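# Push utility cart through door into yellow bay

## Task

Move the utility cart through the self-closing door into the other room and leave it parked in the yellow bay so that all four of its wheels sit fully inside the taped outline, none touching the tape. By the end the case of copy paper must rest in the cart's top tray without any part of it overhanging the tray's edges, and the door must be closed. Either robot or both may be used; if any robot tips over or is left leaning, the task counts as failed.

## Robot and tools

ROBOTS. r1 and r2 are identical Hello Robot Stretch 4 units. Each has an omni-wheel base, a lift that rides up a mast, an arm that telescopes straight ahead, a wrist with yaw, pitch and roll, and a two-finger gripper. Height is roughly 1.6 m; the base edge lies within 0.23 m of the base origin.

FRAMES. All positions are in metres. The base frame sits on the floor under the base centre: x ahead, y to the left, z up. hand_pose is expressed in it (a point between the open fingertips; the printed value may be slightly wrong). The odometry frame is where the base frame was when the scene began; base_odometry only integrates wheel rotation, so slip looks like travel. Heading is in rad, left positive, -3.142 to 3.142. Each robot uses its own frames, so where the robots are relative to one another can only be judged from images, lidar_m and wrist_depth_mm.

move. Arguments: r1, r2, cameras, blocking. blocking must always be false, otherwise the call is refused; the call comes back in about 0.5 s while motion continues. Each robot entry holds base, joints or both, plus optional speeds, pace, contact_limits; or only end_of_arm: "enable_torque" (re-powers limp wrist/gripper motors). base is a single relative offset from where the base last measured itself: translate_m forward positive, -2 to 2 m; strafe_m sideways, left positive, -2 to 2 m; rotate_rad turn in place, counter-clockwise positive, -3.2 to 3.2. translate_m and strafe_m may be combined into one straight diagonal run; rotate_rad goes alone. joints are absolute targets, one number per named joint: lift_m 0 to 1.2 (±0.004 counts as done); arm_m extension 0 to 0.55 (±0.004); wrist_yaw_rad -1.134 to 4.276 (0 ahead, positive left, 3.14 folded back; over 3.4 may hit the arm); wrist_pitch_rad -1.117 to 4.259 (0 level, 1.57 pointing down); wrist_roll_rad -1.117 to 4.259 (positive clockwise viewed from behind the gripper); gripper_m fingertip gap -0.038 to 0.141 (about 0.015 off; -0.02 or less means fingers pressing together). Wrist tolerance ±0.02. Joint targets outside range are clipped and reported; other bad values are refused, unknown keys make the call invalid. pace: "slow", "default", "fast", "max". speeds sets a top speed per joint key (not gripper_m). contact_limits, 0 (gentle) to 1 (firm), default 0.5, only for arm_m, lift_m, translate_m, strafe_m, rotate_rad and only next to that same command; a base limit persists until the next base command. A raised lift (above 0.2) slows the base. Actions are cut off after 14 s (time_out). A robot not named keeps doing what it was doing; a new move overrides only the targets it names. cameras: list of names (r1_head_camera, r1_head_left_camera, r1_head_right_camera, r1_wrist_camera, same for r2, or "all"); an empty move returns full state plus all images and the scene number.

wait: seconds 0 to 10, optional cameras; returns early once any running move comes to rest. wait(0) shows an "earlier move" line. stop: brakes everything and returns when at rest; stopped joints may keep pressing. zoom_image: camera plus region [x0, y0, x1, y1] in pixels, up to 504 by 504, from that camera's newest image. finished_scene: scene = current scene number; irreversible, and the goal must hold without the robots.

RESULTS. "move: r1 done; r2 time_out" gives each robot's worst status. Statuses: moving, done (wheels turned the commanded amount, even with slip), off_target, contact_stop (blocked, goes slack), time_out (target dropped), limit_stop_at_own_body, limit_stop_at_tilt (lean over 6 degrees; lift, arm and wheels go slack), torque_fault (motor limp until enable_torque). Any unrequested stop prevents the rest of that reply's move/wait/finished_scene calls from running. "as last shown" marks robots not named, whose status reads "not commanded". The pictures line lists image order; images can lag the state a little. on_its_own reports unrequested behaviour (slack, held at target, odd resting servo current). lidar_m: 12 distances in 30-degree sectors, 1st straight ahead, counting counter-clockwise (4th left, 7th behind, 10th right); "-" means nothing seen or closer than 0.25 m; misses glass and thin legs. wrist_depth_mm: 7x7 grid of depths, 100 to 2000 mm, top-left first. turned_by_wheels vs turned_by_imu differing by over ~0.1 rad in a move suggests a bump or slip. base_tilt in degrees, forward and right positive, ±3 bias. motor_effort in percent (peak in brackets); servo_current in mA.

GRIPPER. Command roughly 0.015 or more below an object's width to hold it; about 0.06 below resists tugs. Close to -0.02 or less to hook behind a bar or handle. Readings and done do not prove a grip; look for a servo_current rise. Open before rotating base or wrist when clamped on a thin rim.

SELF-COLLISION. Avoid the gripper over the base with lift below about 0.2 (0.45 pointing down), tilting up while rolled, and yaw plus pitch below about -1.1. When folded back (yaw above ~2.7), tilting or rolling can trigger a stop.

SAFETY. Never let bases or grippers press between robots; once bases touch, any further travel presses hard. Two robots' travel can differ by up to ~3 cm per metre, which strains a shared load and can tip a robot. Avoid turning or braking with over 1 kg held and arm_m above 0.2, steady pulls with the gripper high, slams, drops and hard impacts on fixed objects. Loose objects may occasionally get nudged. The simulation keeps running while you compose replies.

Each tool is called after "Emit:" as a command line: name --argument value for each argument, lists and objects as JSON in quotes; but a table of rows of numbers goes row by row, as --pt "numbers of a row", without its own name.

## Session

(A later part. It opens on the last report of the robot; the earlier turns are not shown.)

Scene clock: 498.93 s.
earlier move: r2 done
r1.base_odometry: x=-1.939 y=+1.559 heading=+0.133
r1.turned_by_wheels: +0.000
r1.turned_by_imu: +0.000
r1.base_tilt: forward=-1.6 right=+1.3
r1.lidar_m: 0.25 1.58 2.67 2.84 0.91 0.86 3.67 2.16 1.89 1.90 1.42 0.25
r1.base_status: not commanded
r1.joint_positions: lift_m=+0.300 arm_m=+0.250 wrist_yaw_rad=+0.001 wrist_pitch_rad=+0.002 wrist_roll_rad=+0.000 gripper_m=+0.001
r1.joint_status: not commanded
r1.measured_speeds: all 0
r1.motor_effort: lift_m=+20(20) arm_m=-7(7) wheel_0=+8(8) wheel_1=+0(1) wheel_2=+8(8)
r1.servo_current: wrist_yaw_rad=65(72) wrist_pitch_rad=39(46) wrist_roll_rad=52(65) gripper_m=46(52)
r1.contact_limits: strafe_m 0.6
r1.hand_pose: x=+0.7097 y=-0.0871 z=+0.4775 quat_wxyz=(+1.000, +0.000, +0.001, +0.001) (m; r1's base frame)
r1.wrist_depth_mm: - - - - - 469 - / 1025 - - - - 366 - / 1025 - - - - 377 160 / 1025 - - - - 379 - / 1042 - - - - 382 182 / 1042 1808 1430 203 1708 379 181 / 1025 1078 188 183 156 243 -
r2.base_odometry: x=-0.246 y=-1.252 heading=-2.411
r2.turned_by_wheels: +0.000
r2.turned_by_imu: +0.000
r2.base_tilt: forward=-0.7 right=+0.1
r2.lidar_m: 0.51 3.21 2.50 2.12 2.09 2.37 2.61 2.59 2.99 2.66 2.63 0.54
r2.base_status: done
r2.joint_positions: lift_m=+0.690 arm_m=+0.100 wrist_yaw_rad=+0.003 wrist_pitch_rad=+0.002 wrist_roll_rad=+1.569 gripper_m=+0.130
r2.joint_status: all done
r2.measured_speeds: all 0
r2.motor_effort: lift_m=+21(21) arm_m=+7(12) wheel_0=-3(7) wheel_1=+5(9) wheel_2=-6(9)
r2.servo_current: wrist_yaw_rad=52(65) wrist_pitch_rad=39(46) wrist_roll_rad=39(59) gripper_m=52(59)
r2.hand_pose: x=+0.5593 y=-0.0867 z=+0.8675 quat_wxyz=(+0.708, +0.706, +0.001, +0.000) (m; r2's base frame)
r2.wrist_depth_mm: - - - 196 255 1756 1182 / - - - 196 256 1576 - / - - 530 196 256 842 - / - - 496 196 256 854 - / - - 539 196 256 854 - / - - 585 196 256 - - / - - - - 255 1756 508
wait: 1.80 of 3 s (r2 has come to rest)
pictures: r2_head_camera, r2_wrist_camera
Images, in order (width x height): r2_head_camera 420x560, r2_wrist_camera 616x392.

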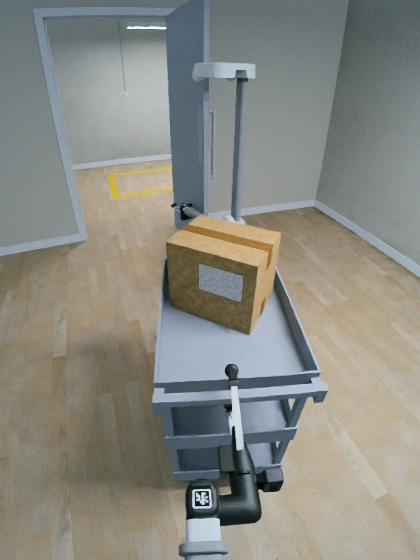

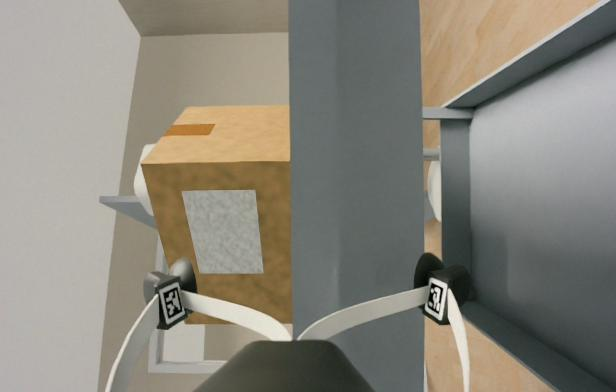

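Emit:
move --r2 '{"joints": {"arm_m": 0.128}, "pace": "slow", "contact_limits": {"arm_m": 0.2}}' --blocking false

Emit:
wait --seconds 1.5 --cameras '["r2_wrist_camera"]'

Emit:
move --r2 '{"joints": {"gripper_m": -0.01}}' --blocking false

Emit:
wait --seconds 3 --cameras '["r2_head_camera", "r2_wrist_camera"]'

Scene clock: 510.73 s.
move: r2 moving
r1: as last shown
r1.base_tilt: forward=-1.5 right=+1.3
r1.lidar_m: 0.25 1.57 2.64 2.85 0.89 0.86 3.66 2.17 1.89 1.89 1.39 0.25
r1.motor_effort: lift_m=+20(20) arm_m=-7(7) wheel_0=+7(8) wheel_1=+0(0) wheel_2=+8(8)
r1.servo_current: wrist_yaw_rad=52(59) wrist_pitch_rad=52(52) wrist_roll_rad=59(59) gripper_m=46(52)
r1.contact_limits: strafe_m 0.6
r1.wrist_depth_mm: - - - - - 469 - / 1042 - - - - 366 - / 1025 - - - - 375 160 / 1025 - - - - 379 - / 1060 - - - - 382 181 / 1025 1708 1464 203 1661 382 180 / 1042 1098 188 183 156 243 -
r2.base_odometry: x=-0.246 y=-1.252 heading=-2.411
r2.turned_by_wheels: +0.000
r2.turned_by_imu: +0.000
r2.base_tilt: forward=-0.7 right=+0.1
r2.lidar_m: 0.52 3.18 2.49 2.10 2.09 2.38 2.61 2.59 2.96 2.67 2.65 0.52
r2.base_status: not commanded
r2.joint_positions: lift_m=+0.690 arm_m=+0.112 wrist_yaw_rad=+0.003 wrist_pitch_rad=+0.002 wrist_roll_rad=+1.569 gripper_m=+0.130
r2.joint_status: arm_m moving
r2.measured_speeds: translate_m=+0.000 strafe_m=+0.000 rotate_rad=+0.000 lift_m=+0.000 arm_m=+0.049 wrist_yaw_rad=+0.000 wrist_pitch_rad=+0.000 wrist_roll_rad=+0.000
r2.motor_effort: lift_m=+21(21) arm_m=+8(10) wheel_0=-4(4) wheel_1=+5(5) wheel_2=-6(6)
r2.servo_current: wrist_yaw_rad=46(52) wrist_pitch_rad=46(46) wrist_roll_rad=46(59) gripper_m=46(52)
r2.contact_limits: arm_m 0.2
r2.hand_pose: x=+0.5720 y=-0.0867 z=+0.8675 quat_wxyz=(+0.708, +0.706, +0.001, +0.000) (m; r2's base frame)
r2.wrist_depth_mm: - - - 185 245 1708 1160 / - - - 185 244 1537 - / - - 521 185 246 - - / - - 488 185 245 - - / - - 525 185 244 - - / - - 580 185 213 - - / - - - - 245 1708 512
pictures: none

Scene clock: 511.57 s.
earlier move: r2 done
r1.base_odometry: x=-1.939 y=+1.559 heading=+0.133
r1.turned_by_wheels: +0.000
r1.turned_by_imu: +0.000
r1.base_tilt: forward=-1.6 right=+1.2
r1.lidar_m: 0.26 1.56 2.67 2.84 0.90 0.86 3.66 2.17 1.90 1.91 1.41 0.25
r1.base_status: not commanded
r1.joint_positions: lift_m=+0.300 arm_m=+0.250 wrist_yaw_rad=+0.001 wrist_pitch_rad=+0.002 wrist_roll_rad=+0.000 gripper_m=+0.001
r1.joint_status: not commanded
r1.measured_speeds: all 0
r1.motor_effort: lift_m=+20(20) arm_m=-7(7) wheel_0=+7(8) wheel_1=+1(1) wheel_2=+8(8)
r1.servo_current: wrist_yaw_rad=26(59) wrist_pitch_rad=39(52) wrist_roll_rad=46(59) gripper_m=46(52)
r1.contact_limits: strafe_m 0.6
r1.hand_pose: x=+0.7097 y=-0.0871 z=+0.4775 quat_wxyz=(+1.000, +0.000, +0.001, +0.001) (m; r1's base frame)
r1.wrist_depth_mm: - - - - - 469 - / 1042 - - - - 366 - / 1025 - - - - 373 159 / 991 - - - - 379 - / 1025 - - - - 384 181 / 1025 1708 1430 204 1708 382 180 / 1025 1098 188 183 156 245 -
r2.base_odometry: x=-0.246 y=-1.252 heading=-2.411
r2.turned_by_wheels: +0.000
r2.turned_by_imu: +0.000
r2.base_tilt: forward=-0.7 right=+0.1
r2.lidar_m: 0.49 3.20 2.51 2.11 2.08 2.38 2.60 2.62 2.98 2.67 2.66 0.56
r2.base_status: not commanded
r2.joint_positions: lift_m=+0.690 arm_m=+0.128 wrist_yaw_rad=+0.002 wrist_pitch_rad=+0.002 wrist_roll_rad=+1.569 gripper_m=+0.130
r2.joint_status: all done
r2.measured_speeds: all 0
r2.motor_effort: lift_m=+21(21) arm_m=+8(11) wheel_0=-3(4) wheel_1=+5(5) wheel_2=-6(6)
r2.servo_current: wrist_yaw_rad=52(59) wrist_pitch_rad=46(46) wrist_roll_rad=46(65) gripper_m=46(59)
r2.contact_limits: arm_m 0.2
r2.hand_pose: x=+0.5873 y=-0.0867 z=+0.8675 quat_wxyz=(+0.708, +0.707, +0.001, +0.000) (m; r2's base frame)
r2.wrist_depth_mm: - - - 170 230 1708 1182 / - - - 647 230 1464 - / - - 517 170 230 - - / - 484 469 170 230 - - / - - 508 170 230 - - / - - 544 169 229 185 - / - - - - 229 1708 -
wait: 0.83 of 1.5 s (r2 has come to rest)
pictures: r2_wrist_camera
Images, in order (width x height): r2_wrist_camera 616x392.

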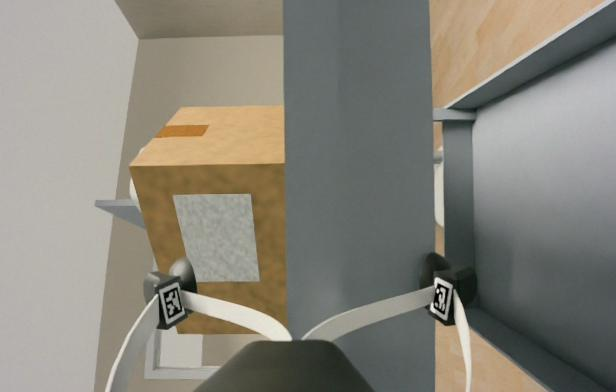

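Scene clock: 512.07 s.
move: r2 moving
r1: as last shown
r1.lidar_m: 0.25 1.57 2.69 2.84 0.92 0.86 3.67 2.18 1.89 1.90 1.41 0.25
r1.motor_effort: lift_m=+20(20) arm_m=-7(7) wheel_0=+7(8) wheel_1=+0(0) wheel_2=+8(8)
r1.servo_current: wrist_yaw_rad=59(65) wrist_pitch_rad=39(52) wrist_roll_rad=65(65) gripper_m=52(52)
r1.contact_limits: strafe_m 0.6
r1.wrist_depth_mm: - - - - - 466 - / 1042 - - - - 362 - / 1008 - - - - 375 160 / 1025 - - - - 379 - / 1042 - - - - 382 182 / 1042 1756 1464 202 1708 382 180 / 1025 1098 188 183 156 242 -
r2.base_odometry: x=-0.246 y=-1.252 heading=-2.411
r2.turned_by_wheels: +0.000
r2.turned_by_imu: +0.000
r2.base_tilt: forward=-0.7 right=+0.0
r2.lidar_m: 0.52 3.19 2.49 2.11 2.08 2.39 2.61 2.62 2.97 2.67 2.66 0.54
r2.base_status: not commanded
r2.joint_positions: lift_m=+0.690 arm_m=+0.128 wrist_yaw_rad=+0.002 wrist_pitch_rad=+0.003 wrist_roll_rad=+1.569 gripper_m=+0.117
r2.joint_status: gripper_m moving
r2.measured_speeds: translate_m=+0.000 strafe_m=+0.000 rotate_rad=+0.000 lift_m=+0.000 arm_m=+0.000 wrist_yaw_rad=-0.001 wrist_pitch_rad=+0.015 wrist_roll_rad=+0.000
r2.motor_effort: lift_m=+21(21) arm_m=+8(8) wheel_0=-4(4) wheel_1=+5(5) wheel_2=-5(6)
r2.servo_current: wrist_yaw_rad=52(59) wrist_pitch_rad=39(39) wrist_roll_rad=39(59) gripper_m=111(111)
r2.contact_limits: arm_m 0.2
r2.hand_pose: x=+0.5872 y=-0.0868 z=+0.8671 quat_wxyz=(+0.708, +0.707, +0.002, +0.000) (m; r2's base frame)
r2.wrist_depth_mm: - - - 170 231 1661 1160 / - - - 170 229 1464 - / - - 512 170 231 820 - / - 488 469 170 230 820 - / - - 508 170 230 - - / - - 200 170 230 - - / - - - - 229 1863 -
pictures: none

Scene clock: 513.80 s.
earlier move: r2 done
r1.base_odometry: x=-1.939 y=+1.559 heading=+0.133
r1.turned_by_wheels: +0.000
r1.turned_by_imu: +0.000
r1.base_tilt: forward=-1.6 right=+1.3
r1.lidar_m: 0.25 1.57 2.65 2.83 0.89 0.85 3.67 2.17 1.89 1.88 1.40 0.25
r1.base_status: not commanded
r1.joint_positions: lift_m=+0.300 arm_m=+0.250 wrist_yaw_rad=+0.001 wrist_pitch_rad=+0.002 wrist_roll_rad=+0.000 gripper_m=+0.001
r1.joint_status: not commanded
r1.measured_speeds: all 0
r1.motor_effort: lift_m=+20(20) arm_m=-7(7) wheel_0=+8(8) wheel_1=+0(1) wheel_2=+8(8)
r1.servo_current: wrist_yaw_rad=46(72) wrist_pitch_rad=46(52) wrist_roll_rad=46(65) gripper_m=46(52)
r1.contact_limits: strafe_m 0.6
r1.hand_pose: x=+0.7097 y=-0.0871 z=+0.4775 quat_wxyz=(+1.000, +0.000, +0.001, +0.001) (m; r1's base frame)
r1.wrist_depth_mm: - - - - - 462 - / 1042 - - - - 362 - / 1008 - - - - 375 160 / 1042 - - - - 379 - / 1042 - - - - 379 182 / 1025 1756 1499 204 1661 382 180 / 1025 1078 187 183 156 244 -
r2.base_odometry: x=-0.246 y=-1.252 heading=-2.411
r2.turned_by_wheels: +0.000
r2.turned_by_imu: +0.001
r2.base_tilt: forward=-0.6 right=+0.1
r2.lidar_m: 0.53 3.19 2.51 2.10 2.09 2.38 2.62 2.58 2.98 2.66 2.64 0.56
r2.base_status: not commanded
r2.joint_positions: lift_m=+0.690 arm_m=+0.128 wrist_yaw_rad=+0.001 wrist_pitch_rad=+0.010 wrist_roll_rad=+1.569 gripper_m=-0.009
r2.joint_status: all done
r2.measured_speeds: all 0
r2.motor_effort: lift_m=+20(21) arm_m=+5(9) wheel_0=-2(4) wheel_1=+4(5) wheel_2=-2(6)
r2.servo_current: wrist_yaw_rad=52(72) wrist_pitch_rad=59(91) wrist_roll_rad=46(65) gripper_m=104(254)
r2.contact_limits: arm_m 0.2
r2.hand_pose: x=+0.5873 y=-0.0871 z=+0.8651 quat_wxyz=(+0.708, +0.707, +0.004, -0.003) (m; r2's base frame)
r2.wrist_depth_mm: - - - 180 240 1661 496 / - - - 180 241 809 - / - - 492 180 241 842 - / - 1537 488 180 240 842 - / - - 539 179 239 854 - / - - 190 179 180 - - / - - - - - 1576 496
wait: 1.73 of 3 s (r2 has come to rest)
pictures: r2_head_camera, r2_wrist_camera
Images, in order (width x height): r2_head_camera 420x560, r2_wrist_camera 616x392.

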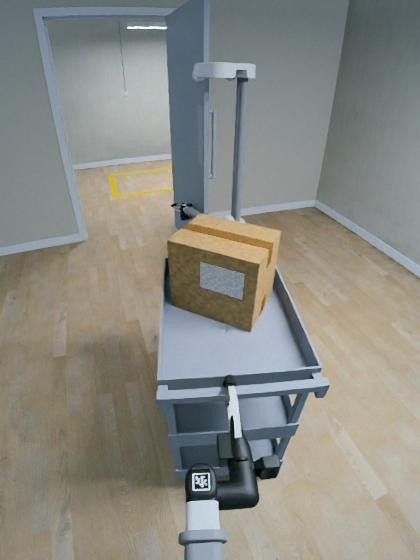

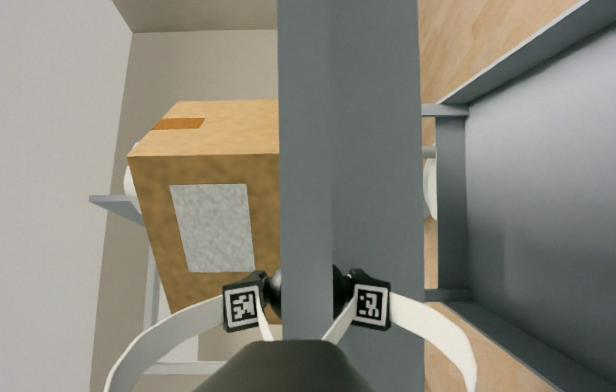

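Emit:
move --r2 '{"joints": {"gripper_m": -0.025}}' --blocking false

Emit:
wait --seconds 1.5

Emit:
move --r2 '{"base": {"strafe_m": -0.12}, "pace": "slow"}' --blocking false

Emit:
wait --seconds 3 --cameras '["r2_head_camera", "r2_wrist_camera"]'

Scene clock: 539.20 s.
move: r2 moving
r1: as last shown
r1.base_tilt: forward=-1.6 right=+1.2
r1.lidar_m: 0.25 1.55 2.70 2.85 0.89 0.86 3.65 2.14 1.89 1.89 1.39 0.25
r1.motor_effort: lift_m=+20(20) arm_m=-7(7) wheel_0=+7(8) wheel_1=+0(1) wheel_2=+8(8)
r1.servo_current: wrist_yaw_rad=46(65) wrist_pitch_rad=46(46) wrist_roll_rad=52(59) gripper_m=46(52)
r1.contact_limits: strafe_m 0.6
r1.wrist_depth_mm: - - - - - 466 - / 1025 - - - - 366 - / 1025 - - - - 375 160 / 1008 - - - - 379 - / 1025 - - - - 382 181 / 1025 1756 1499 203 1661 379 180 / 1025 1078 187 183 156 242 -
r2.base_odometry: x=-0.246 y=-1.252 heading=-2.411
r2.turned_by_wheels: +0.000
r2.turned_by_imu: +0.001
r2.base_tilt: forward=-0.6 right=+0.0
r2.lidar_m: 0.52 3.19 2.49 2.12 2.10 2.40 2.62 2.57 2.98 2.64 2.65 0.54
r2.base_status: not commanded
r2.joint_positions: lift_m=+0.690 arm_m=+0.128 wrist_yaw_rad=+0.001 wrist_pitch_rad=+0.010 wrist_roll_rad=+1.569 gripper_m=-0.023
r2.joint_status: gripper_m moving
r2.measured_speeds: all 0
r2.motor_effort: lift_m=+20(20) arm_m=+4(5) wheel_0=-2(2) wheel_1=+4(4) wheel_2=-2(3)
r2.servo_current: wrist_yaw_rad=52(59) wrist_pitch_rad=52(59) wrist_roll_rad=59(59) gripper_m=137(215)
r2.contact_limits: arm_m 0.2
r2.hand_pose: x=+0.5873 y=-0.0871 z=+0.8651 quat_wxyz=(+0.708, +0.707, +0.004, -0.003) (m; r2's base frame)
r2.wrist_depth_mm: - - - 176 236 1661 496 / - - - 176 236 809 - / - - 492 176 236 842 - / - 1537 484 235 236 842 - / - - 530 175 236 831 - / - - 186 175 179 - - / - - - - 235 1499 -
pictures: none

Scene clock: 539.47 s.
earlier move: r2 done
r1.base_odometry: x=-1.939 y=+1.559 heading=+0.133
r1.turned_by_wheels: +0.000
r1.turned_by_imu: +0.000
r1.base_tilt: forward=-1.6 right=+1.3
r1.lidar_m: 0.25 1.59 2.66 2.81 0.90 0.86 3.67 2.16 1.89 1.89 1.39 0.25
r1.base_status: not commanded
r1.joint_positions: lift_m=+0.300 arm_m=+0.250 wrist_yaw_rad=+0.001 wrist_pitch_rad=+0.002 wrist_roll_rad=+0.000 gripper_m=+0.001
r1.joint_status: not commanded
r1.measured_speeds: all 0
r1.motor_effort: lift_m=+20(20) arm_m=-7(7) wheel_0=+7(8) wheel_1=+0(1) wheel_2=+8(8)
r1.servo_current: wrist_yaw_rad=52(65) wrist_pitch_rad=39(52) wrist_roll_rad=65(65) gripper_m=46(52)
r1.contact_limits: strafe_m 0.6
r1.hand_pose: x=+0.7097 y=-0.0871 z=+0.4775 quat_wxyz=(+1.000, +0.000, +0.001, +0.001) (m; r1's base frame)
r1.wrist_depth_mm: - - - - - 469 - / 1078 - - - - 366 - / 1008 - - - - 375 160 / 1025 - - - - 379 - / 1042 - - - - 379 181 / 1025 1756 1464 204 1661 379 181 / 1060 1098 187 185 156 244 -
r2.base_odometry: x=-0.246 y=-1.252 heading=-2.411
r2.turned_by_wheels: +0.000
r2.turned_by_imu: +0.000
r2.base_tilt: forward=-0.6 right=+0.0
r2.lidar_m: 0.51 3.19 2.48 2.10 2.09 2.36 2.61 2.58 2.95 2.66 2.64 0.55
r2.base_status: not commanded
r2.joint_positions: lift_m=+0.690 arm_m=+0.128 wrist_yaw_rad=+0.001 wrist_pitch_rad=+0.010 wrist_roll_rad=+1.569 gripper_m=-0.024
r2.joint_status: all done
r2.measured_speeds: all 0
r2.motor_effort: lift_m=+20(20) arm_m=+4(5) wheel_0=-2(2) wheel_1=+4(4) wheel_2=-2(3)
r2.servo_current: wrist_yaw_rad=46(59) wrist_pitch_rad=59(59) wrist_roll_rad=46(59) gripper_m=117(215)
r2.contact_limits: arm_m 0.2
r2.hand_pose: x=+0.5873 y=-0.0871 z=+0.8651 quat_wxyz=(+0.708, +0.707, +0.004, -0.003) (m; r2's base frame)
r2.wrist_depth_mm: - - - 176 237 1618 496 / - - - 176 236 809 - / - - 492 176 236 842 - / - 1499 480 234 236 842 - / - - 525 175 236 831 - / - - 185 175 180 - - / - - - - 234 1464 -
wait: 0.27 of 1.5 s (r2 has come to rest)
pictures: none

Scene clock: 539.97 s.
move: r2 moving
r1: as last shown
r1.lidar_m: 0.25 1.58 2.68 2.83 0.90 0.86 3.69 2.15 1.89 1.91 1.39 0.25
r1.motor_effort: lift_m=+20(20) arm_m=-7(7) wheel_0=+8(8) wheel_1=+0(0) wheel_2=+8(8)
r1.servo_current: wrist_yaw_rad=59(65) wrist_pitch_rad=39(46) wrist_roll_rad=46(52) gripper_m=39(52)
r1.contact_limits: strafe_m 0.6
r1.wrist_depth_mm: - - - - - 462 - / 1042 - - - - 364 - / 1008 - - - - 373 159 / 1025 - - - - 379 - / 1060 - - - - 382 181 / 1025 1756 1430 204 1708 379 180 / 1042 1118 188 183 156 244 -
r2.base_odometry: x=-0.255 y=-1.242 heading=-2.411
r2.turned_by_wheels: +0.000
r2.turned_by_imu: +0.000
r2.base_tilt: forward=-0.7 right=+0.0
r2.lidar_m: 0.52 3.22 2.50 2.11 2.09 2.42 2.58 2.60 2.97 2.66 2.65 0.56
r2.base_status: strafe_m moving
r2.joint_positions: lift_m=+0.690 arm_m=+0.128 wrist_yaw_rad=+0.004 wrist_pitch_rad=+0.010 wrist_roll_rad=+1.569 gripper_m=-0.024
r2.joint_status: not commanded
r2.measured_speeds: translate_m=+0.000 strafe_m=-0.056 rotate_rad=+0.001 lift_m=+0.000 arm_m=+0.000 wrist_yaw_rad=+0.000 wrist_pitch_rad=+0.000 wrist_roll_rad=+0.000
r2.motor_effort: lift_m=+20(20) arm_m=+4(5) wheel_0=+11(12) wheel_1=-7(7) wheel_2=-2(2)
r2.servo_current: wrist_yaw_rad=52(52) wrist_pitch_rad=65(65) wrist_roll_rad=46(52) gripper_m=104(111)
r2.contact_limits: arm_m 0.2
r2.hand_pose: x=+0.5875 y=-0.0864 z=+0.8651 quat_wxyz=(+0.708, +0.707, +0.005, -0.002) (m; r2's base frame)
r2.wrist_depth_mm: - - - 177 238 1661 - / - - - 176 236 798 - / - - 500 176 236 842 - / - 1537 480 235 236 842 - / - - 530 175 236 842 - / - - 186 175 180 - - / - - - - 235 1464 -
pictures: none

Scene clock: 541.83 s.
earlier move: r2 done
r1.base_odometry: x=-1.939 y=+1.559 heading=+0.133
r1.turned_by_wheels: +0.000
r1.turned_by_imu: +0.000
r1.base_tilt: forward=-1.6 right=+1.3
r1.lidar_m: 0.25 1.59 2.66 2.84 0.96 0.83 3.67 2.16 1.89 1.90 1.41 0.25
r1.base_status: not commanded
r1.joint_positions: lift_m=+0.300 arm_m=+0.250 wrist_yaw_rad=+0.001 wrist_pitch_rad=+0.002 wrist_roll_rad=+0.000 gripper_m=+0.001
r1.joint_status: not commanded
r1.measured_speeds: all 0
r1.motor_effort: lift_m=+20(20) arm_m=-7(7) wheel_0=+7(8) wheel_1=+0(1) wheel_2=+8(8)
r1.servo_current: wrist_yaw_rad=46(72) wrist_pitch_rad=46(52) wrist_roll_rad=52(72) gripper_m=52(52)
r1.contact_limits: strafe_m 0.6
r1.hand_pose: x=+0.7097 y=-0.0871 z=+0.4775 quat_wxyz=(+1.000, +0.000, +0.001, +0.001) (m; r1's base frame)
r1.wrist_depth_mm: - - - - - 466 - / 1042 - - - - 364 - / 1025 - - - - 373 160 / 1025 - - - - 377 - / 1060 - - - - 382 182 / 1025 1756 1464 204 1708 379 180 / 1025 1078 187 183 156 243 -
r2.base_odometry: x=-0.326 y=-1.163 heading=-2.411
r2.turned_by_wheels: +0.000
r2.turned_by_imu: +0.000
r2.base_tilt: forward=-0.6 right=+0.0
r2.lidar_m: 0.47 3.29 2.62 2.18 2.21 2.47 2.59 2.57 2.95 2.53 2.53 0.57
r2.base_status: done
r2.joint_positions: lift_m=+0.690 arm_m=+0.128 wrist_yaw_rad=+0.004 wrist_pitch_rad=+0.010 wrist_roll_rad=+1.570 gripper_m=-0.024
r2.joint_status: not commanded
r2.measured_speeds: all 0
r2.motor_effort: lift_m=+20(20) arm_m=+4(5) wheel_0=+6(14) wheel_1=-3(9) wheel_2=+0(2)
r2.servo_current: wrist_yaw_rad=46(59) wrist_pitch_rad=59(65) wrist_roll_rad=46(65) gripper_m=98(111)
r2.contact_limits: arm_m 0.2
r2.hand_pose: x=+0.5876 y=-0.0863 z=+0.8651 quat_wxyz=(+0.708, +0.707, +0.005, -0.002) (m; r2's base frame)
r2.wrist_depth_mm: - - - 260 267 1618 1205 / - - - 195 258 1618 488 / - - - 188 249 798 - / - 554 473 182 242 - - / - - 488 177 236 842 - / - - 186 170 179 - - / - - 549 - 223 - -
wait: 1.87 of 3 s (r2 has come to rest)
pictures: r2_head_camera, r2_wrist_camera
Images, in order (width x height): r2_head_camera 420x560, r2_wrist_camera 616x392.

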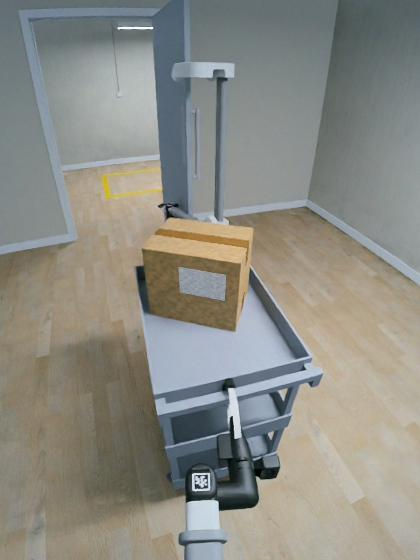

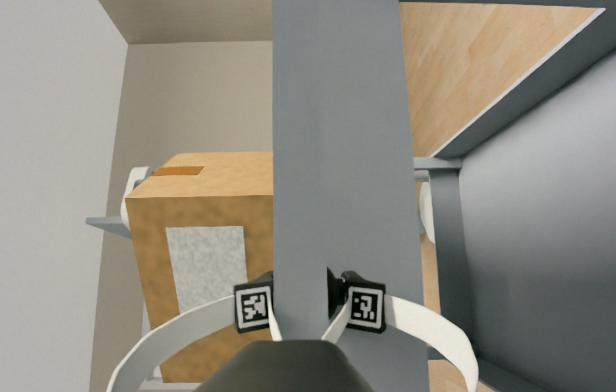

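Emit:
move --r2 '{"base": {"strafe_m": -0.13}, "pace": "slow"}' --blocking false

Emit:
wait --seconds 3

Emit:
move --r2 '{"base": {"rotate_rad": 0.18}, "pace": "slow"}' --blocking false

Emit:
wait --seconds 3

Emit:
move --r2 '{"base": {"strafe_m": -0.12}, "pace": "slow"}' --blocking false

Emit:
wait --seconds 3 --cameras '["r2_head_camera", "r2_wrist_camera", "r2_head_left_camera"]'

Scene clock: 556.37 s.
move: r2 moving
r1: as last shown
r1.lidar_m: 0.26 1.57 2.66 2.85 0.94 0.83 3.69 2.15 1.87 1.90 1.41 0.25
r1.servo_current: wrist_yaw_rad=59(65) wrist_pitch_rad=46(46) wrist_roll_rad=59(59) gripper_m=46(52)
r1.contact_limits: strafe_m 0.6
r1.wrist_depth_mm: - - - - - 466 - / 1042 - - - - 364 - / 1008 - - - - 373 160 / 1025 - - - - 379 - / 1042 - - - - 382 182 / 1042 1756 1499 203 1618 379 181 / 1025 1078 188 183 155 243 -
r2.base_odometry: x=-0.336 y=-1.152 heading=-2.410
r2.turned_by_wheels: +0.000
r2.turned_by_imu: +0.001
r2.base_tilt: forward=-0.6 right=+0.0
r2.lidar_m: 0.50 3.26 2.66 2.23 2.21 2.51 2.57 2.57 2.91 2.53 2.53 0.56
r2.base_status: strafe_m moving
r2.joint_positions: lift_m=+0.690 arm_m=+0.128 wrist_yaw_rad=+0.004 wrist_pitch_rad=+0.010 wrist_roll_rad=+1.570 gripper_m=-0.024
r2.joint_status: not commanded
r2.measured_speeds: translate_m=+0.000 strafe_m=-0.056 rotate_rad=+0.000 lift_m=+0.000 arm_m=+0.000 wrist_yaw_rad=+0.000 wrist_pitch_rad=+0.000 wrist_roll_rad=+0.000
r2.motor_effort: lift_m=+20(20) arm_m=+4(5) wheel_0=+8(14) wheel_1=-7(8) wheel_2=+0(2)
r2.servo_current: wrist_yaw_rad=46(59) wrist_pitch_rad=65(65) wrist_roll_rad=52(52) gripper_m=91(98)
r2.contact_limits: arm_m 0.2
r2.hand_pose: x=+0.5876 y=-0.0863 z=+0.8651 quat_wxyz=(+0.708, +0.707, +0.005, -0.002) (m; r2's base frame)
r2.wrist_depth_mm: - - - 265 271 1618 1182 / - - - 256 262 1661 512 / - - - 189 252 778 - / - 574 473 182 243 - - / - - 488 178 236 831 - / - - 188 170 179 - - / - - 544 - 223 - -
pictures: none

Scene clock: 558.30 s.
earlier move: r2 done
r1.base_odometry: x=-1.939 y=+1.559 heading=+0.133
r1.turned_by_wheels: +0.000
r1.turned_by_imu: +0.000
r1.base_tilt: forward=-1.6 right=+1.3
r1.lidar_m: 0.25 1.58 2.66 2.86 1.04 0.87 3.66 2.16 1.89 1.90 1.41 0.25
r1.base_status: not commanded
r1.joint_positions: lift_m=+0.300 arm_m=+0.250 wrist_yaw_rad=+0.001 wrist_pitch_rad=+0.002 wrist_roll_rad=+0.000 gripper_m=+0.001
r1.joint_status: not commanded
r1.measured_speeds: all 0
r1.motor_effort: lift_m=+20(20) arm_m=-7(7) wheel_0=+7(8) wheel_1=+0(1) wheel_2=+8(8)
r1.servo_current: wrist_yaw_rad=52(72) wrist_pitch_rad=39(52) wrist_roll_rad=46(72) gripper_m=46(52)
r1.contact_limits: strafe_m 0.6
r1.hand_pose: x=+0.7097 y=-0.0871 z=+0.4775 quat_wxyz=(+1.000, +0.000, +0.001, +0.001) (m; r1's base frame)
r1.wrist_depth_mm: - - - - - 469 - / 1025 - - - - 364 - / 1025 - - - - 375 160 / 1042 - - - - 382 - / 1042 - - - - 379 181 / 1025 1756 1499 204 1756 382 180 / 1025 1098 188 183 155 244 -
r2.base_odometry: x=-0.413 y=-1.066 heading=-2.411
r2.turned_by_wheels: +0.000
r2.turned_by_imu: +0.000
r2.base_tilt: forward=-0.6 right=+0.1
r2.lidar_m: 0.46 0.75 2.79 2.34 2.31 2.66 2.54 2.53 2.89 2.42 2.42 0.58
r2.base_status: done
r2.joint_positions: lift_m=+0.690 arm_m=+0.128 wrist_yaw_rad=+0.004 wrist_pitch_rad=+0.010 wrist_roll_rad=+1.570 gripper_m=-0.024
r2.joint_status: not commanded
r2.measured_speeds: all 0
r2.motor_effort: lift_m=+20(20) arm_m=+4(5) wheel_0=+5(14) wheel_1=-5(8) wheel_2=+0(2)
r2.servo_current: wrist_yaw_rad=59(59) wrist_pitch_rad=59(65) wrist_roll_rad=39(59) gripper_m=91(98)
r2.contact_limits: arm_m 0.2
r2.hand_pose: x=+0.5876 y=-0.0863 z=+0.8651 quat_wxyz=(+0.707, +0.707, +0.005, -0.002) (m; r2's base frame)
r2.wrist_depth_mm: - - - 304 327 332 334 / - - - 283 301 1661 1160 / - - - 209 277 1661 - / - - - 195 258 750 - / - 525 469 183 239 831 - / - - 187 169 179 - - / - - 488 - 216 - -
wait: 1.93 of 3 s (r2 has come to rest)
pictures: none

Scene clock: 558.80 s.
move: r2 moving
r1: as last shown
r1.lidar_m: 0.25 1.59 2.65 2.85 0.98 0.85 3.67 2.16 1.87 1.90 1.41 0.25
r1.motor_effort: lift_m=+20(20) arm_m=-7(7) wheel_0=+7(8) wheel_1=+0(0) wheel_2=+8(8)
r1.servo_current: wrist_yaw_rad=46(65) wrist_pitch_rad=52(52) wrist_roll_rad=52(59) gripper_m=52(52)
r1.contact_limits: strafe_m 0.6
r1.wrist_depth_mm: - - - - - 466 - / 1060 - - - - 364 - / 1042 - - - - 373 160 / 1025 - - - - 377 - / 1060 - - - - 384 181 / 1025 1756 1464 204 1708 379 180 / 1060 1098 188 183 156 244 -
r2.base_odometry: x=-0.413 y=-1.066 heading=-2.292
r2.turned_by_wheels: +0.118
r2.turned_by_imu: +0.115
r2.base_tilt: forward=-0.7 right=+0.1
r2.lidar_m: 0.49 3.31 2.60 2.32 2.30 2.84 2.53 2.54 2.68 2.41 2.42 0.55
r2.base_status: rotate_rad moving
r2.joint_positions: lift_m=+0.690 arm_m=+0.128 wrist_yaw_rad=-0.010 wrist_pitch_rad=+0.010 wrist_roll_rad=+1.570 gripper_m=-0.024
r2.joint_status: not commanded
r2.measured_speeds: translate_m=+0.001 strafe_m=+0.001 rotate_rad=+0.375 lift_m=+0.000 arm_m=+0.000 wrist_yaw_rad=+0.000 wrist_pitch_rad=+0.000 wrist_roll_rad=+0.000
r2.motor_effort: lift_m=+20(20) arm_m=+5(5) wheel_0=-12(14) wheel_1=-8(9) wheel_2=-14(18)
r2.servo_current: wrist_yaw_rad=52(65) wrist_pitch_rad=59(59) wrist_roll_rad=52(59) gripper_m=91(98)
r2.contact_limits: arm_m 0.2
r2.hand_pose: x=+0.5863 y=-0.0902 z=+0.8651 quat_wxyz=(+0.707, +0.707, +0.000, -0.007) (m; r2's base frame)
r2.wrist_depth_mm: - - - 273 281 1618 1160 / - - - 260 267 1618 504 / - - - 192 255 778 - / - - 512 183 244 - - / - - 480 178 236 820 - / - - 187 169 180 - - / - 535 525 - 220 - -
pictures: none

Scene clock: 559.43 s.
earlier move: r2 done
r1.base_odometry: x=-1.939 y=+1.559 heading=+0.133
r1.turned_by_wheels: +0.000
r1.turned_by_imu: +0.000
r1.base_tilt: forward=-1.6 right=+1.2
r1.lidar_m: 0.25 1.58 2.68 2.86 0.94 0.84 3.64 2.16 1.89 1.89 1.40 0.25
r1.base_status: not commanded
r1.joint_positions: lift_m=+0.300 arm_m=+0.250 wrist_yaw_rad=+0.001 wrist_pitch_rad=+0.002 wrist_roll_rad=+0.000 gripper_m=+0.001
r1.joint_status: not commanded
r1.measured_speeds: all 0
r1.motor_effort: lift_m=+20(20) arm_m=-7(7) wheel_0=+7(8) wheel_1=+0(1) wheel_2=+8(8)
r1.servo_current: wrist_yaw_rad=59(65) wrist_pitch_rad=46(52) wrist_roll_rad=52(65) gripper_m=39(59)
r1.contact_limits: strafe_m 0.6
r1.hand_pose: x=+0.7097 y=-0.0871 z=+0.4775 quat_wxyz=(+1.000, +0.000, +0.001, +0.001) (m; r1's base frame)
r1.wrist_depth_mm: - - - - - 469 - / 1042 - - - - 362 - / 1008 - - - - 373 159 / 1025 - - - - 382 - / 1042 - - - - 382 181 / 1025 1756 1499 203 1708 379 180 / 1025 1118 187 183 155 244 -
r2.base_odometry: x=-0.413 y=-1.066 heading=-2.232
r2.turned_by_wheels: +0.061
r2.turned_by_imu: +0.059
r2.base_tilt: forward=-0.7 right=+0.1
r2.lidar_m: 0.50 3.32 2.52 2.32 2.35 2.74 2.53 2.57 2.61 2.43 2.46 0.56
r2.base_status: done
r2.joint_positions: lift_m=+0.690 arm_m=+0.128 wrist_yaw_rad=+0.003 wrist_pitch_rad=+0.010 wrist_roll_rad=+1.570 gripper_m=-0.024
r2.joint_status: not commanded
r2.measured_speeds: all 0
r2.motor_effort: lift_m=+20(20) arm_m=+4(5) wheel_0=-3(14) wheel_1=-4(9) wheel_2=-6(18)
r2.servo_current: wrist_yaw_rad=52(65) wrist_pitch_rad=65(65) wrist_roll_rad=46(59) gripper_m=91(98)
r2.contact_limits: arm_m 0.2
r2.hand_pose: x=+0.5875 y=-0.0866 z=+0.8651 quat_wxyz=(+0.707, +0.707, +0.005, -0.003) (m; r2's base frame)
r2.wrist_depth_mm: - - - 180 243 1618 1118 / - - - 179 240 1618 - / - - 549 177 238 - - / - 484 469 235 236 - - / - - 512 173 233 831 - / - - 187 171 178 809 - / - - - - 230 1537 -
wait: 0.63 of 3 s (r2 has come to rest)
pictures: none

Scene clock: 559.93 s.
move: r2 moving
r1: as last shown
r1.base_tilt: forward=-1.5 right=+1.3
r1.lidar_m: 0.25 1.57 2.69 2.83 0.95 0.83 3.67 2.17 1.90 1.90 1.41 0.25
r1.motor_effort: lift_m=+20(20) arm_m=-7(7) wheel_0=+8(8) wheel_1=+0(0) wheel_2=+8(8)
r1.servo_current: wrist_yaw_rad=39(65) wrist_pitch_rad=46(46) wrist_roll_rad=39(72) gripper_m=52(52)
r1.contact_limits: strafe_m 0.6
r1.wrist_depth_mm: - - - - - 466 - / 1060 - - - - 366 - / 1025 - - - - 375 160 / 1025 - - - - 379 - / 1042 - - - - 382 181 / 1042 1708 1464 203 1661 379 180 / 1025 1118 188 183 156 243 -
r2.base_odometry: x=-0.424 y=-1.057 heading=-2.231
r2.turned_by_wheels: +0.000
r2.turned_by_imu: +0.000
r2.base_tilt: forward=-0.6 right=+0.1
r2.lidar_m: 0.51 3.32 2.55 2.31 2.35 2.74 2.51 2.58 2.61 2.41 2.44 0.53
r2.base_status: strafe_m moving
r2.joint_positions: lift_m=+0.690 arm_m=+0.128 wrist_yaw_rad=+0.003 wrist_pitch_rad=+0.010 wrist_roll_rad=+1.570 gripper_m=-0.024
r2.joint_status: not commanded
r2.measured_speeds: translate_m=+0.000 strafe_m=-0.056 rotate_rad=+0.003 lift_m=+0.000 arm_m=+0.000 wrist_yaw_rad=+0.000 wrist_pitch_rad=+0.000 wrist_roll_rad=+0.000
r2.motor_effort: lift_m=+20(20) arm_m=+4(4) wheel_0=+9(13) wheel_1=-8(8) wheel_2=-1(4)
r2.servo_current: wrist_yaw_rad=33(65) wrist_pitch_rad=65(65) wrist_roll_rad=59(59) gripper_m=91(91)
r2.contact_limits: arm_m 0.2
r2.hand_pose: x=+0.5875 y=-0.0866 z=+0.8651 quat_wxyz=(+0.707, +0.707, +0.005, -0.003) (m; r2's base frame)
r2.wrist_depth_mm: - - - 181 244 1618 1118 / - - - 179 240 1661 - / - - 554 177 237 - - / - 480 469 235 236 - - / - - 508 174 234 831 - / - - 186 171 180 - - / - - - - 229 1576 -
pictures: none

Scene clock: 561.77 s.
earlier move: r2 done
r1.base_odometry: x=-1.939 y=+1.559 heading=+0.133
r1.turned_by_wheels: +0.000
r1.turned_by_imu: +0.000
r1.base_tilt: forward=-1.6 right=+1.3
r1.lidar_m: 0.25 1.55 2.64 2.85 0.99 0.82 3.69 2.16 1.88 1.90 1.39 0.25
r1.base_status: not commanded
r1.joint_positions: lift_m=+0.300 arm_m=+0.250 wrist_yaw_rad=+0.001 wrist_pitch_rad=+0.002 wrist_roll_rad=+0.000 gripper_m=+0.001
r1.joint_status: not commanded
r1.measured_speeds: all 0
r1.motor_effort: lift_m=+20(20) arm_m=-7(7) wheel_0=+7(8) wheel_1=+0(0) wheel_2=+8(8)
r1.servo_current: wrist_yaw_rad=52(72) wrist_pitch_rad=39(52) wrist_roll_rad=33(72) gripper_m=39(52)
r1.contact_limits: strafe_m 0.6
r1.hand_pose: x=+0.7097 y=-0.0871 z=+0.4775 quat_wxyz=(+1.000, +0.000, +0.001, +0.001) (m; r1's base frame)
r1.wrist_depth_mm: - - - - - 473 - / 1042 - - - - 364 - / 1025 - - - - 375 160 / 1025 - - - - 379 - / 1042 - - - - 382 181 / 1042 1708 1464 204 1708 379 180 / 1025 1098 187 183 156 243 -
r2.base_odometry: x=-0.507 y=-0.993 heading=-2.232
r2.turned_by_wheels: +0.000
r2.turned_by_imu: +0.000
r2.base_tilt: forward=-0.7 right=+0.0
r2.lidar_m: 0.48 3.34 2.62 2.39 2.48 2.75 2.52 2.55 2.49 2.29 2.32 0.57
r2.base_status: done
r2.joint_positions: lift_m=+0.690 arm_m=+0.128 wrist_yaw_rad=+0.003 wrist_pitch_rad=+0.010 wrist_roll_rad=+1.570 gripper_m=-0.024
r2.joint_status: not commanded
r2.measured_speeds: all 0
r2.motor_effort: lift_m=+20(20) arm_m=+4(5) wheel_0=+5(13) wheel_1=-4(8) wheel_2=+0(4)
r2.servo_current: wrist_yaw_rad=52(65) wrist_pitch_rad=52(65) wrist_roll_rad=46(59) gripper_m=85(98)
r2.contact_limits: arm_m 0.2
r2.hand_pose: x=+0.5875 y=-0.0866 z=+0.8651 quat_wxyz=(+0.707, +0.707, +0.005, -0.003) (m; r2's base frame)
r2.wrist_depth_mm: - - - 273 281 1499 1138 / - - - 262 267 1618 508 / - - - 194 256 1537 - / - - 517 185 246 - - / - - 484 179 236 820 - / - - 187 170 179 - - / - - 530 - 222 - -
wait: 1.83 of 3 s (r2 has come to rest)
pictures: r2_head_camera, r2_head_left_camera, r2_wrist_camera
Images, in order (width x height): r2_head_camera 420x560, r2_head_left_camera 420x672, r2_wrist_camera 616x392.

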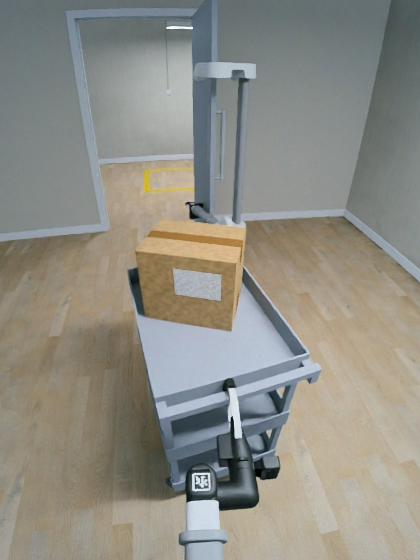

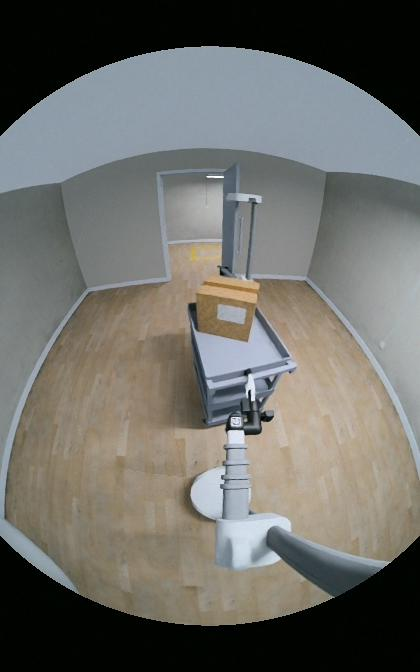

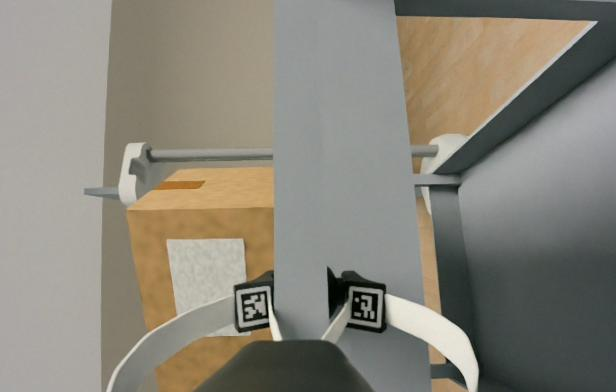

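Emit:
move --r2 '{"base": {"rotate_rad": 0.18}, "pace": "slow"}' --blocking false

Emit:
wait --seconds 2

Emit:
move --r2 '{"base": {"strafe_m": -0.2}, "pace": "slow"}' --blocking false

Emit:
wait --seconds 4 --cameras '["r2_head_camera", "r2_wrist_camera"]'

Scene clock: 578.87 s.
move: r2 moving
r1: as last shown
r1.base_tilt: forward=-1.6 right=+1.2
r1.lidar_m: 0.25 1.57 2.68 2.86 0.97 0.84 3.68 2.16 1.88 1.91 1.40 0.25
r1.servo_current: wrist_yaw_rad=59(59) wrist_pitch_rad=52(52) wrist_roll_rad=52(59) gripper_m=46(52)
r1.contact_limits: strafe_m 0.6
r1.wrist_depth_mm: - - - - - 466 - / 1060 - - - - 366 - / 1008 - - - - 373 160 / 1025 - - - - 384 - / 1060 - - - - 384 181 / 1025 1756 1464 203 1708 379 180 / 1025 1078 188 184 156 242 -
r2.base_odometry: x=-0.507 y=-0.993 heading=-2.113
r2.turned_by_wheels: +0.119
r2.turned_by_imu: +0.115
r2.base_tilt: forward=-0.6 right=+0.2
r2.lidar_m: 0.51 3.41 2.52 2.43 2.54 2.64 2.52 2.62 2.40 2.29 2.38 0.54
r2.base_status: rotate_rad moving
r2.joint_positions: lift_m=+0.690 arm_m=+0.128 wrist_yaw_rad=-0.007 wrist_pitch_rad=+0.010 wrist_roll_rad=+1.570 gripper_m=-0.024
r2.joint_status: not commanded
r2.measured_speeds: translate_m=+0.002 strafe_m=-0.001 rotate_rad=+0.376 lift_m=+0.000 arm_m=+0.000 wrist_yaw_rad=+0.001 wrist_pitch_rad=+0.000 wrist_roll_rad=+0.000
r2.motor_effort: lift_m=+20(20) arm_m=+5(5) wheel_0=-10(14) wheel_1=-6(10) wheel_2=-11(16)
r2.servo_current: wrist_yaw_rad=59(59) wrist_pitch_rad=52(65) wrist_roll_rad=46(59) gripper_m=91(91)
r2.contact_limits: arm_m 0.2
r2.hand_pose: x=+0.5866 y=-0.0895 z=+0.8651 quat_wxyz=(+0.707, +0.707, +0.001, -0.006) (m; r2's base frame)
r2.wrist_depth_mm: - - - 186 251 1618 1138 / - - - 183 245 1618 - / - - 585 180 240 - - / - 480 469 236 237 798 - / - - 504 175 233 831 - / - - 186 171 180 - - / - - 585 - 226 - -
pictures: none

Scene clock: 579.50 s.
earlier move: r2 done
r1.base_odometry: x=-1.939 y=+1.559 heading=+0.133
r1.turned_by_wheels: +0.000
r1.turned_by_imu: +0.000
r1.base_tilt: forward=-1.6 right=+1.2
r1.lidar_m: 0.25 1.57 2.66 2.85 0.95 0.82 3.68 2.18 1.90 1.90 1.40 0.25
r1.base_status: not commanded
r1.joint_positions: lift_m=+0.300 arm_m=+0.250 wrist_yaw_rad=+0.001 wrist_pitch_rad=+0.002 wrist_roll_rad=+0.000 gripper_m=+0.001
r1.joint_status: not commanded
r1.measured_speeds: all 0
r1.motor_effort: lift_m=+20(20) arm_m=-7(7) wheel_0=+7(8) wheel_1=+0(1) wheel_2=+8(8)
r1.servo_current: wrist_yaw_rad=52(59) wrist_pitch_rad=39(52) wrist_roll_rad=39(59) gripper_m=46(52)
r1.contact_limits: strafe_m 0.6
r1.hand_pose: x=+0.7097 y=-0.0871 z=+0.4775 quat_wxyz=(+1.000, +0.000, +0.001, +0.001) (m; r1's base frame)
r1.wrist_depth_mm: - - - - - 466 - / 1042 - - - - 364 - / 1025 - - - - 375 160 / 1025 - - - - 379 - / 1025 - - - - 382 181 / 1042 1756 1464 204 1708 382 181 / 1042 1078 187 182 156 244 -
r2.base_odometry: x=-0.507 y=-0.993 heading=-2.053
r2.turned_by_wheels: +0.060
r2.turned_by_imu: +0.059
r2.base_tilt: forward=-0.7 right=+0.1
r2.lidar_m: 0.53 3.32 2.51 2.45 2.60 2.60 2.54 2.67 2.36 2.29 2.41 0.53
r2.base_status: done
r2.joint_positions: lift_m=+0.690 arm_m=+0.128 wrist_yaw_rad=+0.002 wrist_pitch_rad=+0.010 wrist_roll_rad=+1.570 gripper_m=-0.024
r2.joint_status: not commanded
r2.measured_speeds: all 0
r2.motor_effort: lift_m=+20(20) arm_m=+4(5) wheel_0=-6(14) wheel_1=-4(10) wheel_2=-7(16)
r2.servo_current: wrist_yaw_rad=46(72) wrist_pitch_rad=59(65) wrist_roll_rad=33(59) gripper_m=91(98)
r2.contact_limits: arm_m 0.2
r2.hand_pose: x=+0.5874 y=-0.0868 z=+0.8651 quat_wxyz=(+0.707, +0.707, +0.004, -0.003) (m; r2's base frame)
r2.wrist_depth_mm: - - - 163 222 1618 - / - - 609 164 224 788 - / - 466 459 166 227 831 - / - - 480 227 229 842 - / - - 539 169 231 - - / - - 186 171 179 - - / - - - - 236 1537 484
wait: 0.63 of 2 s (r2 has come to rest)
pictures: none

Scene clock: 580.00 s.
move: r2 moving
r1: as last shown
r1.lidar_m: 0.25 1.57 2.66 2.85 0.96 0.83 3.67 2.15 1.89 1.91 1.40 0.25
r1.servo_current: wrist_yaw_rad=46(78) wrist_pitch_rad=33(46) wrist_roll_rad=46(52) gripper_m=39(52)
r1.contact_limits: strafe_m 0.6
r1.wrist_depth_mm: - - - - - 466 - / 1025 - - - - 366 - / 1025 - - - - 375 159 / 1025 - - - - 379 - / 1042 - - - - 379 181 / 1008 1708 1464 203 1661 379 180 / 1008 1098 188 183 156 243 -
r2.base_odometry: x=-0.520 y=-0.986 heading=-2.052
r2.turned_by_wheels: +0.001
r2.turned_by_imu: +0.001
r2.base_tilt: forward=-0.7 right=+0.0
r2.lidar_m: 0.53 3.32 2.52 2.45 2.60 2.60 2.51 2.70 2.36 2.28 2.44 0.53
r2.base_status: strafe_m moving
r2.joint_positions: lift_m=+0.690 arm_m=+0.128 wrist_yaw_rad=+0.002 wrist_pitch_rad=+0.010 wrist_roll_rad=+1.570 gripper_m=-0.024
r2.joint_status: not commanded
r2.measured_speeds: translate_m=+0.000 strafe_m=-0.057 rotate_rad=+0.001 lift_m=+0.000 arm_m=+0.000 wrist_yaw_rad=+0.005 wrist_pitch_rad=+0.000 wrist_roll_rad=+0.000
r2.motor_effort: lift_m=+20(20) arm_m=+4(5) wheel_0=+9(12) wheel_1=-6(9) wheel_2=+0(7)
r2.servo_current: wrist_yaw_rad=59(59) wrist_pitch_rad=59(65) wrist_roll_rad=39(59) gripper_m=98(98)
r2.contact_limits: arm_m 0.2
r2.hand_pose: x=+0.5874 y=-0.0868 z=+0.8651 quat_wxyz=(+0.707, +0.707, +0.004, -0.003) (m; r2's base frame)
r2.wrist_depth_mm: - - - 161 220 1537 - / - - 591 162 222 788 - / - 459 455 164 225 820 - / - - 488 167 228 831 - / - - 554 169 229 - - / - - 187 170 179 - - / - - - - 236 1537 480
pictures: none

Scene clock: 582.63 s.
earlier move: r2 done
r1.base_odometry: x=-1.939 y=+1.559 heading=+0.133
r1.turned_by_wheels: +0.000
r1.turned_by_imu: +0.000
r1.base_tilt: forward=-1.6 right=+1.3
r1.lidar_m: 0.25 1.58 2.66 2.85 1.00 0.77 1.34 2.17 1.89 1.90 1.41 0.25
r1.base_status: not commanded
r1.joint_positions: lift_m=+0.300 arm_m=+0.250 wrist_yaw_rad=+0.001 wrist_pitch_rad=+0.002 wrist_roll_rad=+0.000 gripper_m=+0.001
r1.joint_status: not commanded
r1.measured_speeds: all 0
r1.motor_effort: lift_m=+20(20) arm_m=-7(7) wheel_0=+8(8) wheel_1=+0(1) wheel_2=+8(8)
r1.servo_current: wrist_yaw_rad=46(78) wrist_pitch_rad=33(52) wrist_roll_rad=72(72) gripper_m=46(52)
r1.contact_limits: strafe_m 0.6
r1.hand_pose: x=+0.7097 y=-0.0871 z=+0.4775 quat_wxyz=(+1.000, +0.000, +0.001, +0.001) (m; r1's base frame)
r1.wrist_depth_mm: - - - - - 466 - / 1060 - - - - 366 - / 1025 - - - - 375 160 / 1042 - - - - 379 - / 1042 - - - - 382 182 / 1042 1708 1499 204 1708 382 180 / 1025 1118 187 183 155 243 -
r2.base_odometry: x=-0.684 y=-0.900 heading=-2.053
r2.turned_by_wheels: +0.000
r2.turned_by_imu: +0.000
r2.base_tilt: forward=-0.7 right=+0.1
r2.lidar_m: 0.48 3.49 2.71 2.64 2.77 2.61 2.52 2.67 2.16 2.08 2.20 0.57
r2.base_status: done
r2.joint_positions: lift_m=+0.690 arm_m=+0.128 wrist_yaw_rad=+0.003 wrist_pitch_rad=+0.010 wrist_roll_rad=+1.570 gripper_m=-0.024
r2.joint_status: not commanded
r2.measured_speeds: all 0
r2.motor_effort: lift_m=+20(20) arm_m=+4(5) wheel_0=+5(15) wheel_1=-4(9) wheel_2=+0(7)
r2.servo_current: wrist_yaw_rad=46(65) wrist_pitch_rad=59(65) wrist_roll_rad=46(59) gripper_m=91(98)
r2.contact_limits: arm_m 0.2
r2.hand_pose: x=+0.5874 y=-0.0867 z=+0.8651 quat_wxyz=(+0.707, +0.707, +0.005, -0.003) (m; r2's base frame)
r2.wrist_depth_mm: - - - 265 272 1661 1205 / - - - 256 262 1576 492 / - - - 190 252 798 - / - - 473 183 244 - - / - - 488 178 236 820 - / - - 187 171 179 - - / - - 544 - 223 - -
wait: 2.63 of 4 s (r2 has come to rest)
pictures: r2_head_camera, r2_wrist_camera
Images, in order (width x height): r2_head_camera 420x560, r2_wrist_camera 616x392.

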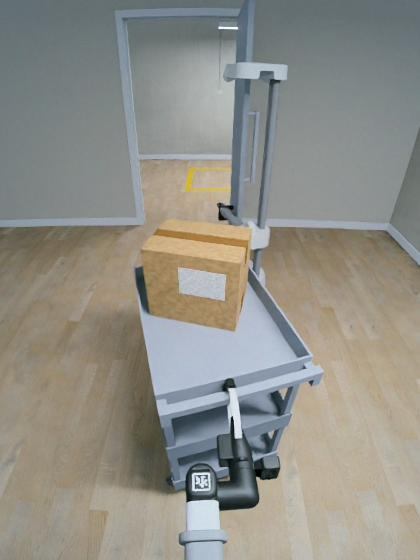

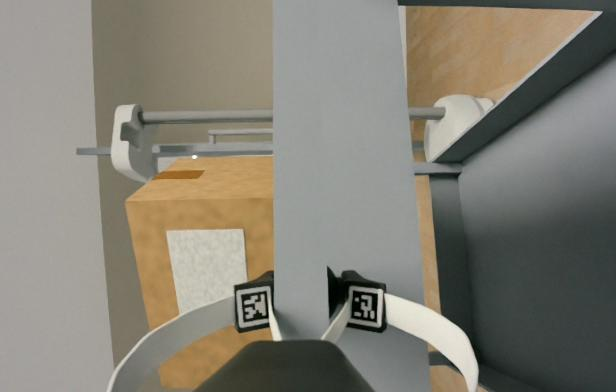

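Emit:
move --r2 '{"base": {"translate_m": 0.43, "strafe_m": 0.125}, "pace": "slow"}' --blocking false

Emit:
wait --seconds 7 --cameras '["r2_head_camera", "r2_wrist_camera", "r1_head_left_camera"]'

Scene clock: 599.67 s.
move: r2 moving
r1: as last shown
r1.base_tilt: forward=-1.6 right=+1.2
r1.lidar_m: 0.25 1.57 2.65 2.83 0.99 0.77 1.30 2.17 1.89 1.89 1.40 0.25
r1.motor_effort: lift_m=+20(20) arm_m=-7(7) wheel_0=+7(8) wheel_1=+0(1) wheel_2=+8(8)
r1.servo_current: wrist_yaw_rad=46(59) wrist_pitch_rad=39(46) wrist_roll_rad=39(59) gripper_m=46(46)
r1.contact_limits: strafe_m 0.6
r1.wrist_depth_mm: - - - - - 469 - / 1060 - - - - 364 - / 1008 - - - - 375 160 / 1025 - - - - 379 - / 1042 - - - - 382 181 / 1025 1661 1464 203 1708 379 181 / 1025 1098 187 183 156 243 -
r2.base_odometry: x=-0.687 y=-0.912 heading=-2.053
r2.turned_by_wheels: +0.000
r2.turned_by_imu: +0.000
r2.base_tilt: forward=-0.7 right=+0.1
r2.lidar_m: 0.48 3.43 2.73 2.64 2.76 2.65 2.54 2.68 2.18 2.10 2.24 0.58
r2.base_status: translate_m moving; strafe_m moving
r2.joint_positions: lift_m=+0.690 arm_m=+0.128 wrist_yaw_rad=-0.001 wrist_pitch_rad=+0.010 wrist_roll_rad=+1.570 gripper_m=-0.024
r2.joint_status: not commanded
r2.measured_speeds: translate_m=+0.049 strafe_m=+0.014 rotate_rad=-0.003 lift_m=+0.000 arm_m=+0.000 wrist_yaw_rad=-0.007 wrist_pitch_rad=+0.000 wrist_roll_rad=+0.000
r2.motor_effort: lift_m=+20(20) arm_m=+4(5) wheel_0=+10(12) wheel_1=+8(9) wheel_2=-14(14)
r2.servo_current: wrist_yaw_rad=52(52) wrist_pitch_rad=59(59) wrist_roll_rad=59(59) gripper_m=91(98)
r2.contact_limits: arm_m 0.2
r2.hand_pose: x=+0.5871 y=-0.0878 z=+0.8651 quat_wxyz=(+0.707, +0.707, +0.003, -0.004) (m; r2's base frame)
r2.wrist_depth_mm: - - - 268 276 1661 1229 / - - - 200 265 1576 492 / - - - 190 253 1499 - / - - 496 183 245 - - / - - 480 178 236 831 - / - - 186 170 180 - - / - - 535 - 223 - -
pictures: none

Scene clock: 604.90 s.
earlier move: r2 done
r1.base_odometry: x=-1.939 y=+1.559 heading=+0.133
r1.turned_by_wheels: +0.000
r1.turned_by_imu: +0.000
r1.base_tilt: forward=-1.6 right=+1.3
r1.lidar_m: 0.25 1.57 2.70 2.87 0.44 0.43 0.48 2.15 1.89 1.91 1.39 0.25
r1.base_status: not commanded
r1.joint_positions: lift_m=+0.300 arm_m=+0.250 wrist_yaw_rad=+0.001 wrist_pitch_rad=+0.002 wrist_roll_rad=+0.000 gripper_m=+0.001
r1.joint_status: not commanded
r1.measured_speeds: all 0
r1.motor_effort: lift_m=+20(21) arm_m=-7(7) wheel_0=+7(8) wheel_1=+0(1) wheel_2=+8(8)
r1.servo_current: wrist_yaw_rad=46(65) wrist_pitch_rad=52(52) wrist_roll_rad=46(72) gripper_m=46(59)
r1.contact_limits: strafe_m 0.6
r1.hand_pose: x=+0.7097 y=-0.0871 z=+0.4775 quat_wxyz=(+1.000, +0.000, +0.001, +0.001) (m; r1's base frame)
r1.wrist_depth_mm: - - - - - 466 - / 1025 - - - - 366 - / 1025 - - - - 375 159 / 1008 - - - - 382 - / 1042 - - - - 382 181 / 1042 1756 1430 203 1618 379 180 / 1042 1098 188 183 155 244 -
r2.base_odometry: x=-0.773 y=-1.339 heading=-2.053
r2.turned_by_wheels: +0.000
r2.turned_by_imu: +0.000
r2.base_tilt: forward=-0.6 right=+0.1
r2.lidar_m: 0.56 3.04 2.56 2.51 2.63 3.05 2.97 3.02 2.29 2.26 2.39 0.50
r2.base_status: done
r2.joint_positions: lift_m=+0.690 arm_m=+0.128 wrist_yaw_rad=-0.004 wrist_pitch_rad=+0.010 wrist_roll_rad=+1.570 gripper_m=-0.024
r2.joint_status: not commanded
r2.measured_speeds: all 0
r2.motor_effort: lift_m=+20(20) arm_m=+5(5) wheel_0=+2(12) wheel_1=+4(9) wheel_2=-8(15)
r2.servo_current: wrist_yaw_rad=52(65) wrist_pitch_rad=52(65) wrist_roll_rad=46(65) gripper_m=91(98)
r2.contact_limits: arm_m 0.2
r2.hand_pose: x=+0.5869 y=-0.0885 z=+0.8651 quat_wxyz=(+0.707, +0.707, +0.002, -0.005) (m; r2's base frame)
r2.wrist_depth_mm: - 433 430 125 178 - - / - 402 407 129 189 - - / - 488 473 137 202 - - / - - 574 146 213 - - / - - - 157 224 1618 - / - - 186 168 179 1464 480 / - - - - - 1661 1160
wait: 5.23 of 7 s (r2 has come to rest)
pictures: r1_head_left_camera, r2_head_camera, r2_wrist_camera
Images, in order (width x height): r1_head_left_camera 420x672, r2_head_camera 420x560, r2_wrist_camera 616x392.

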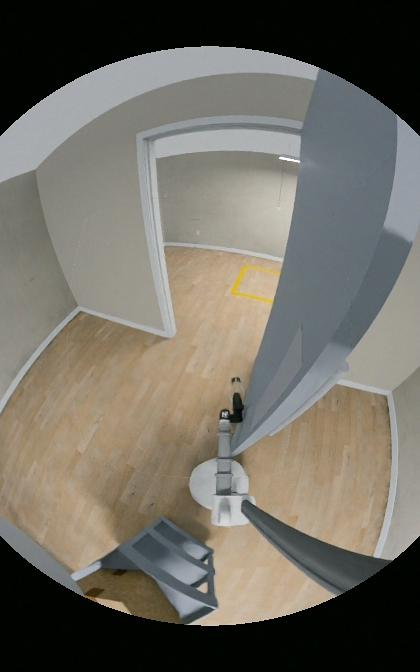

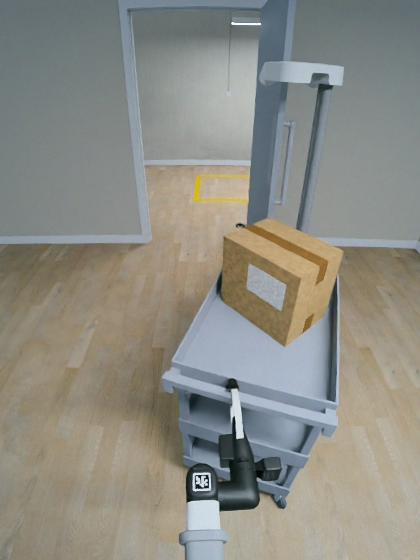

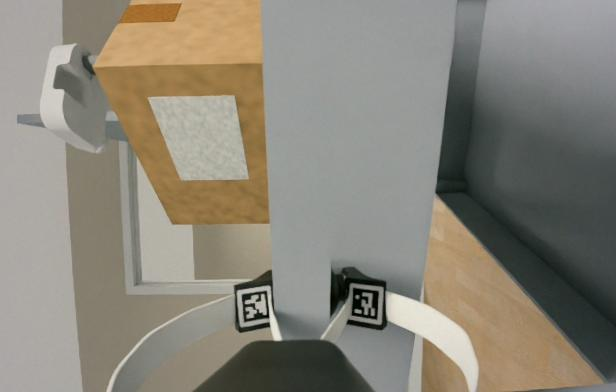

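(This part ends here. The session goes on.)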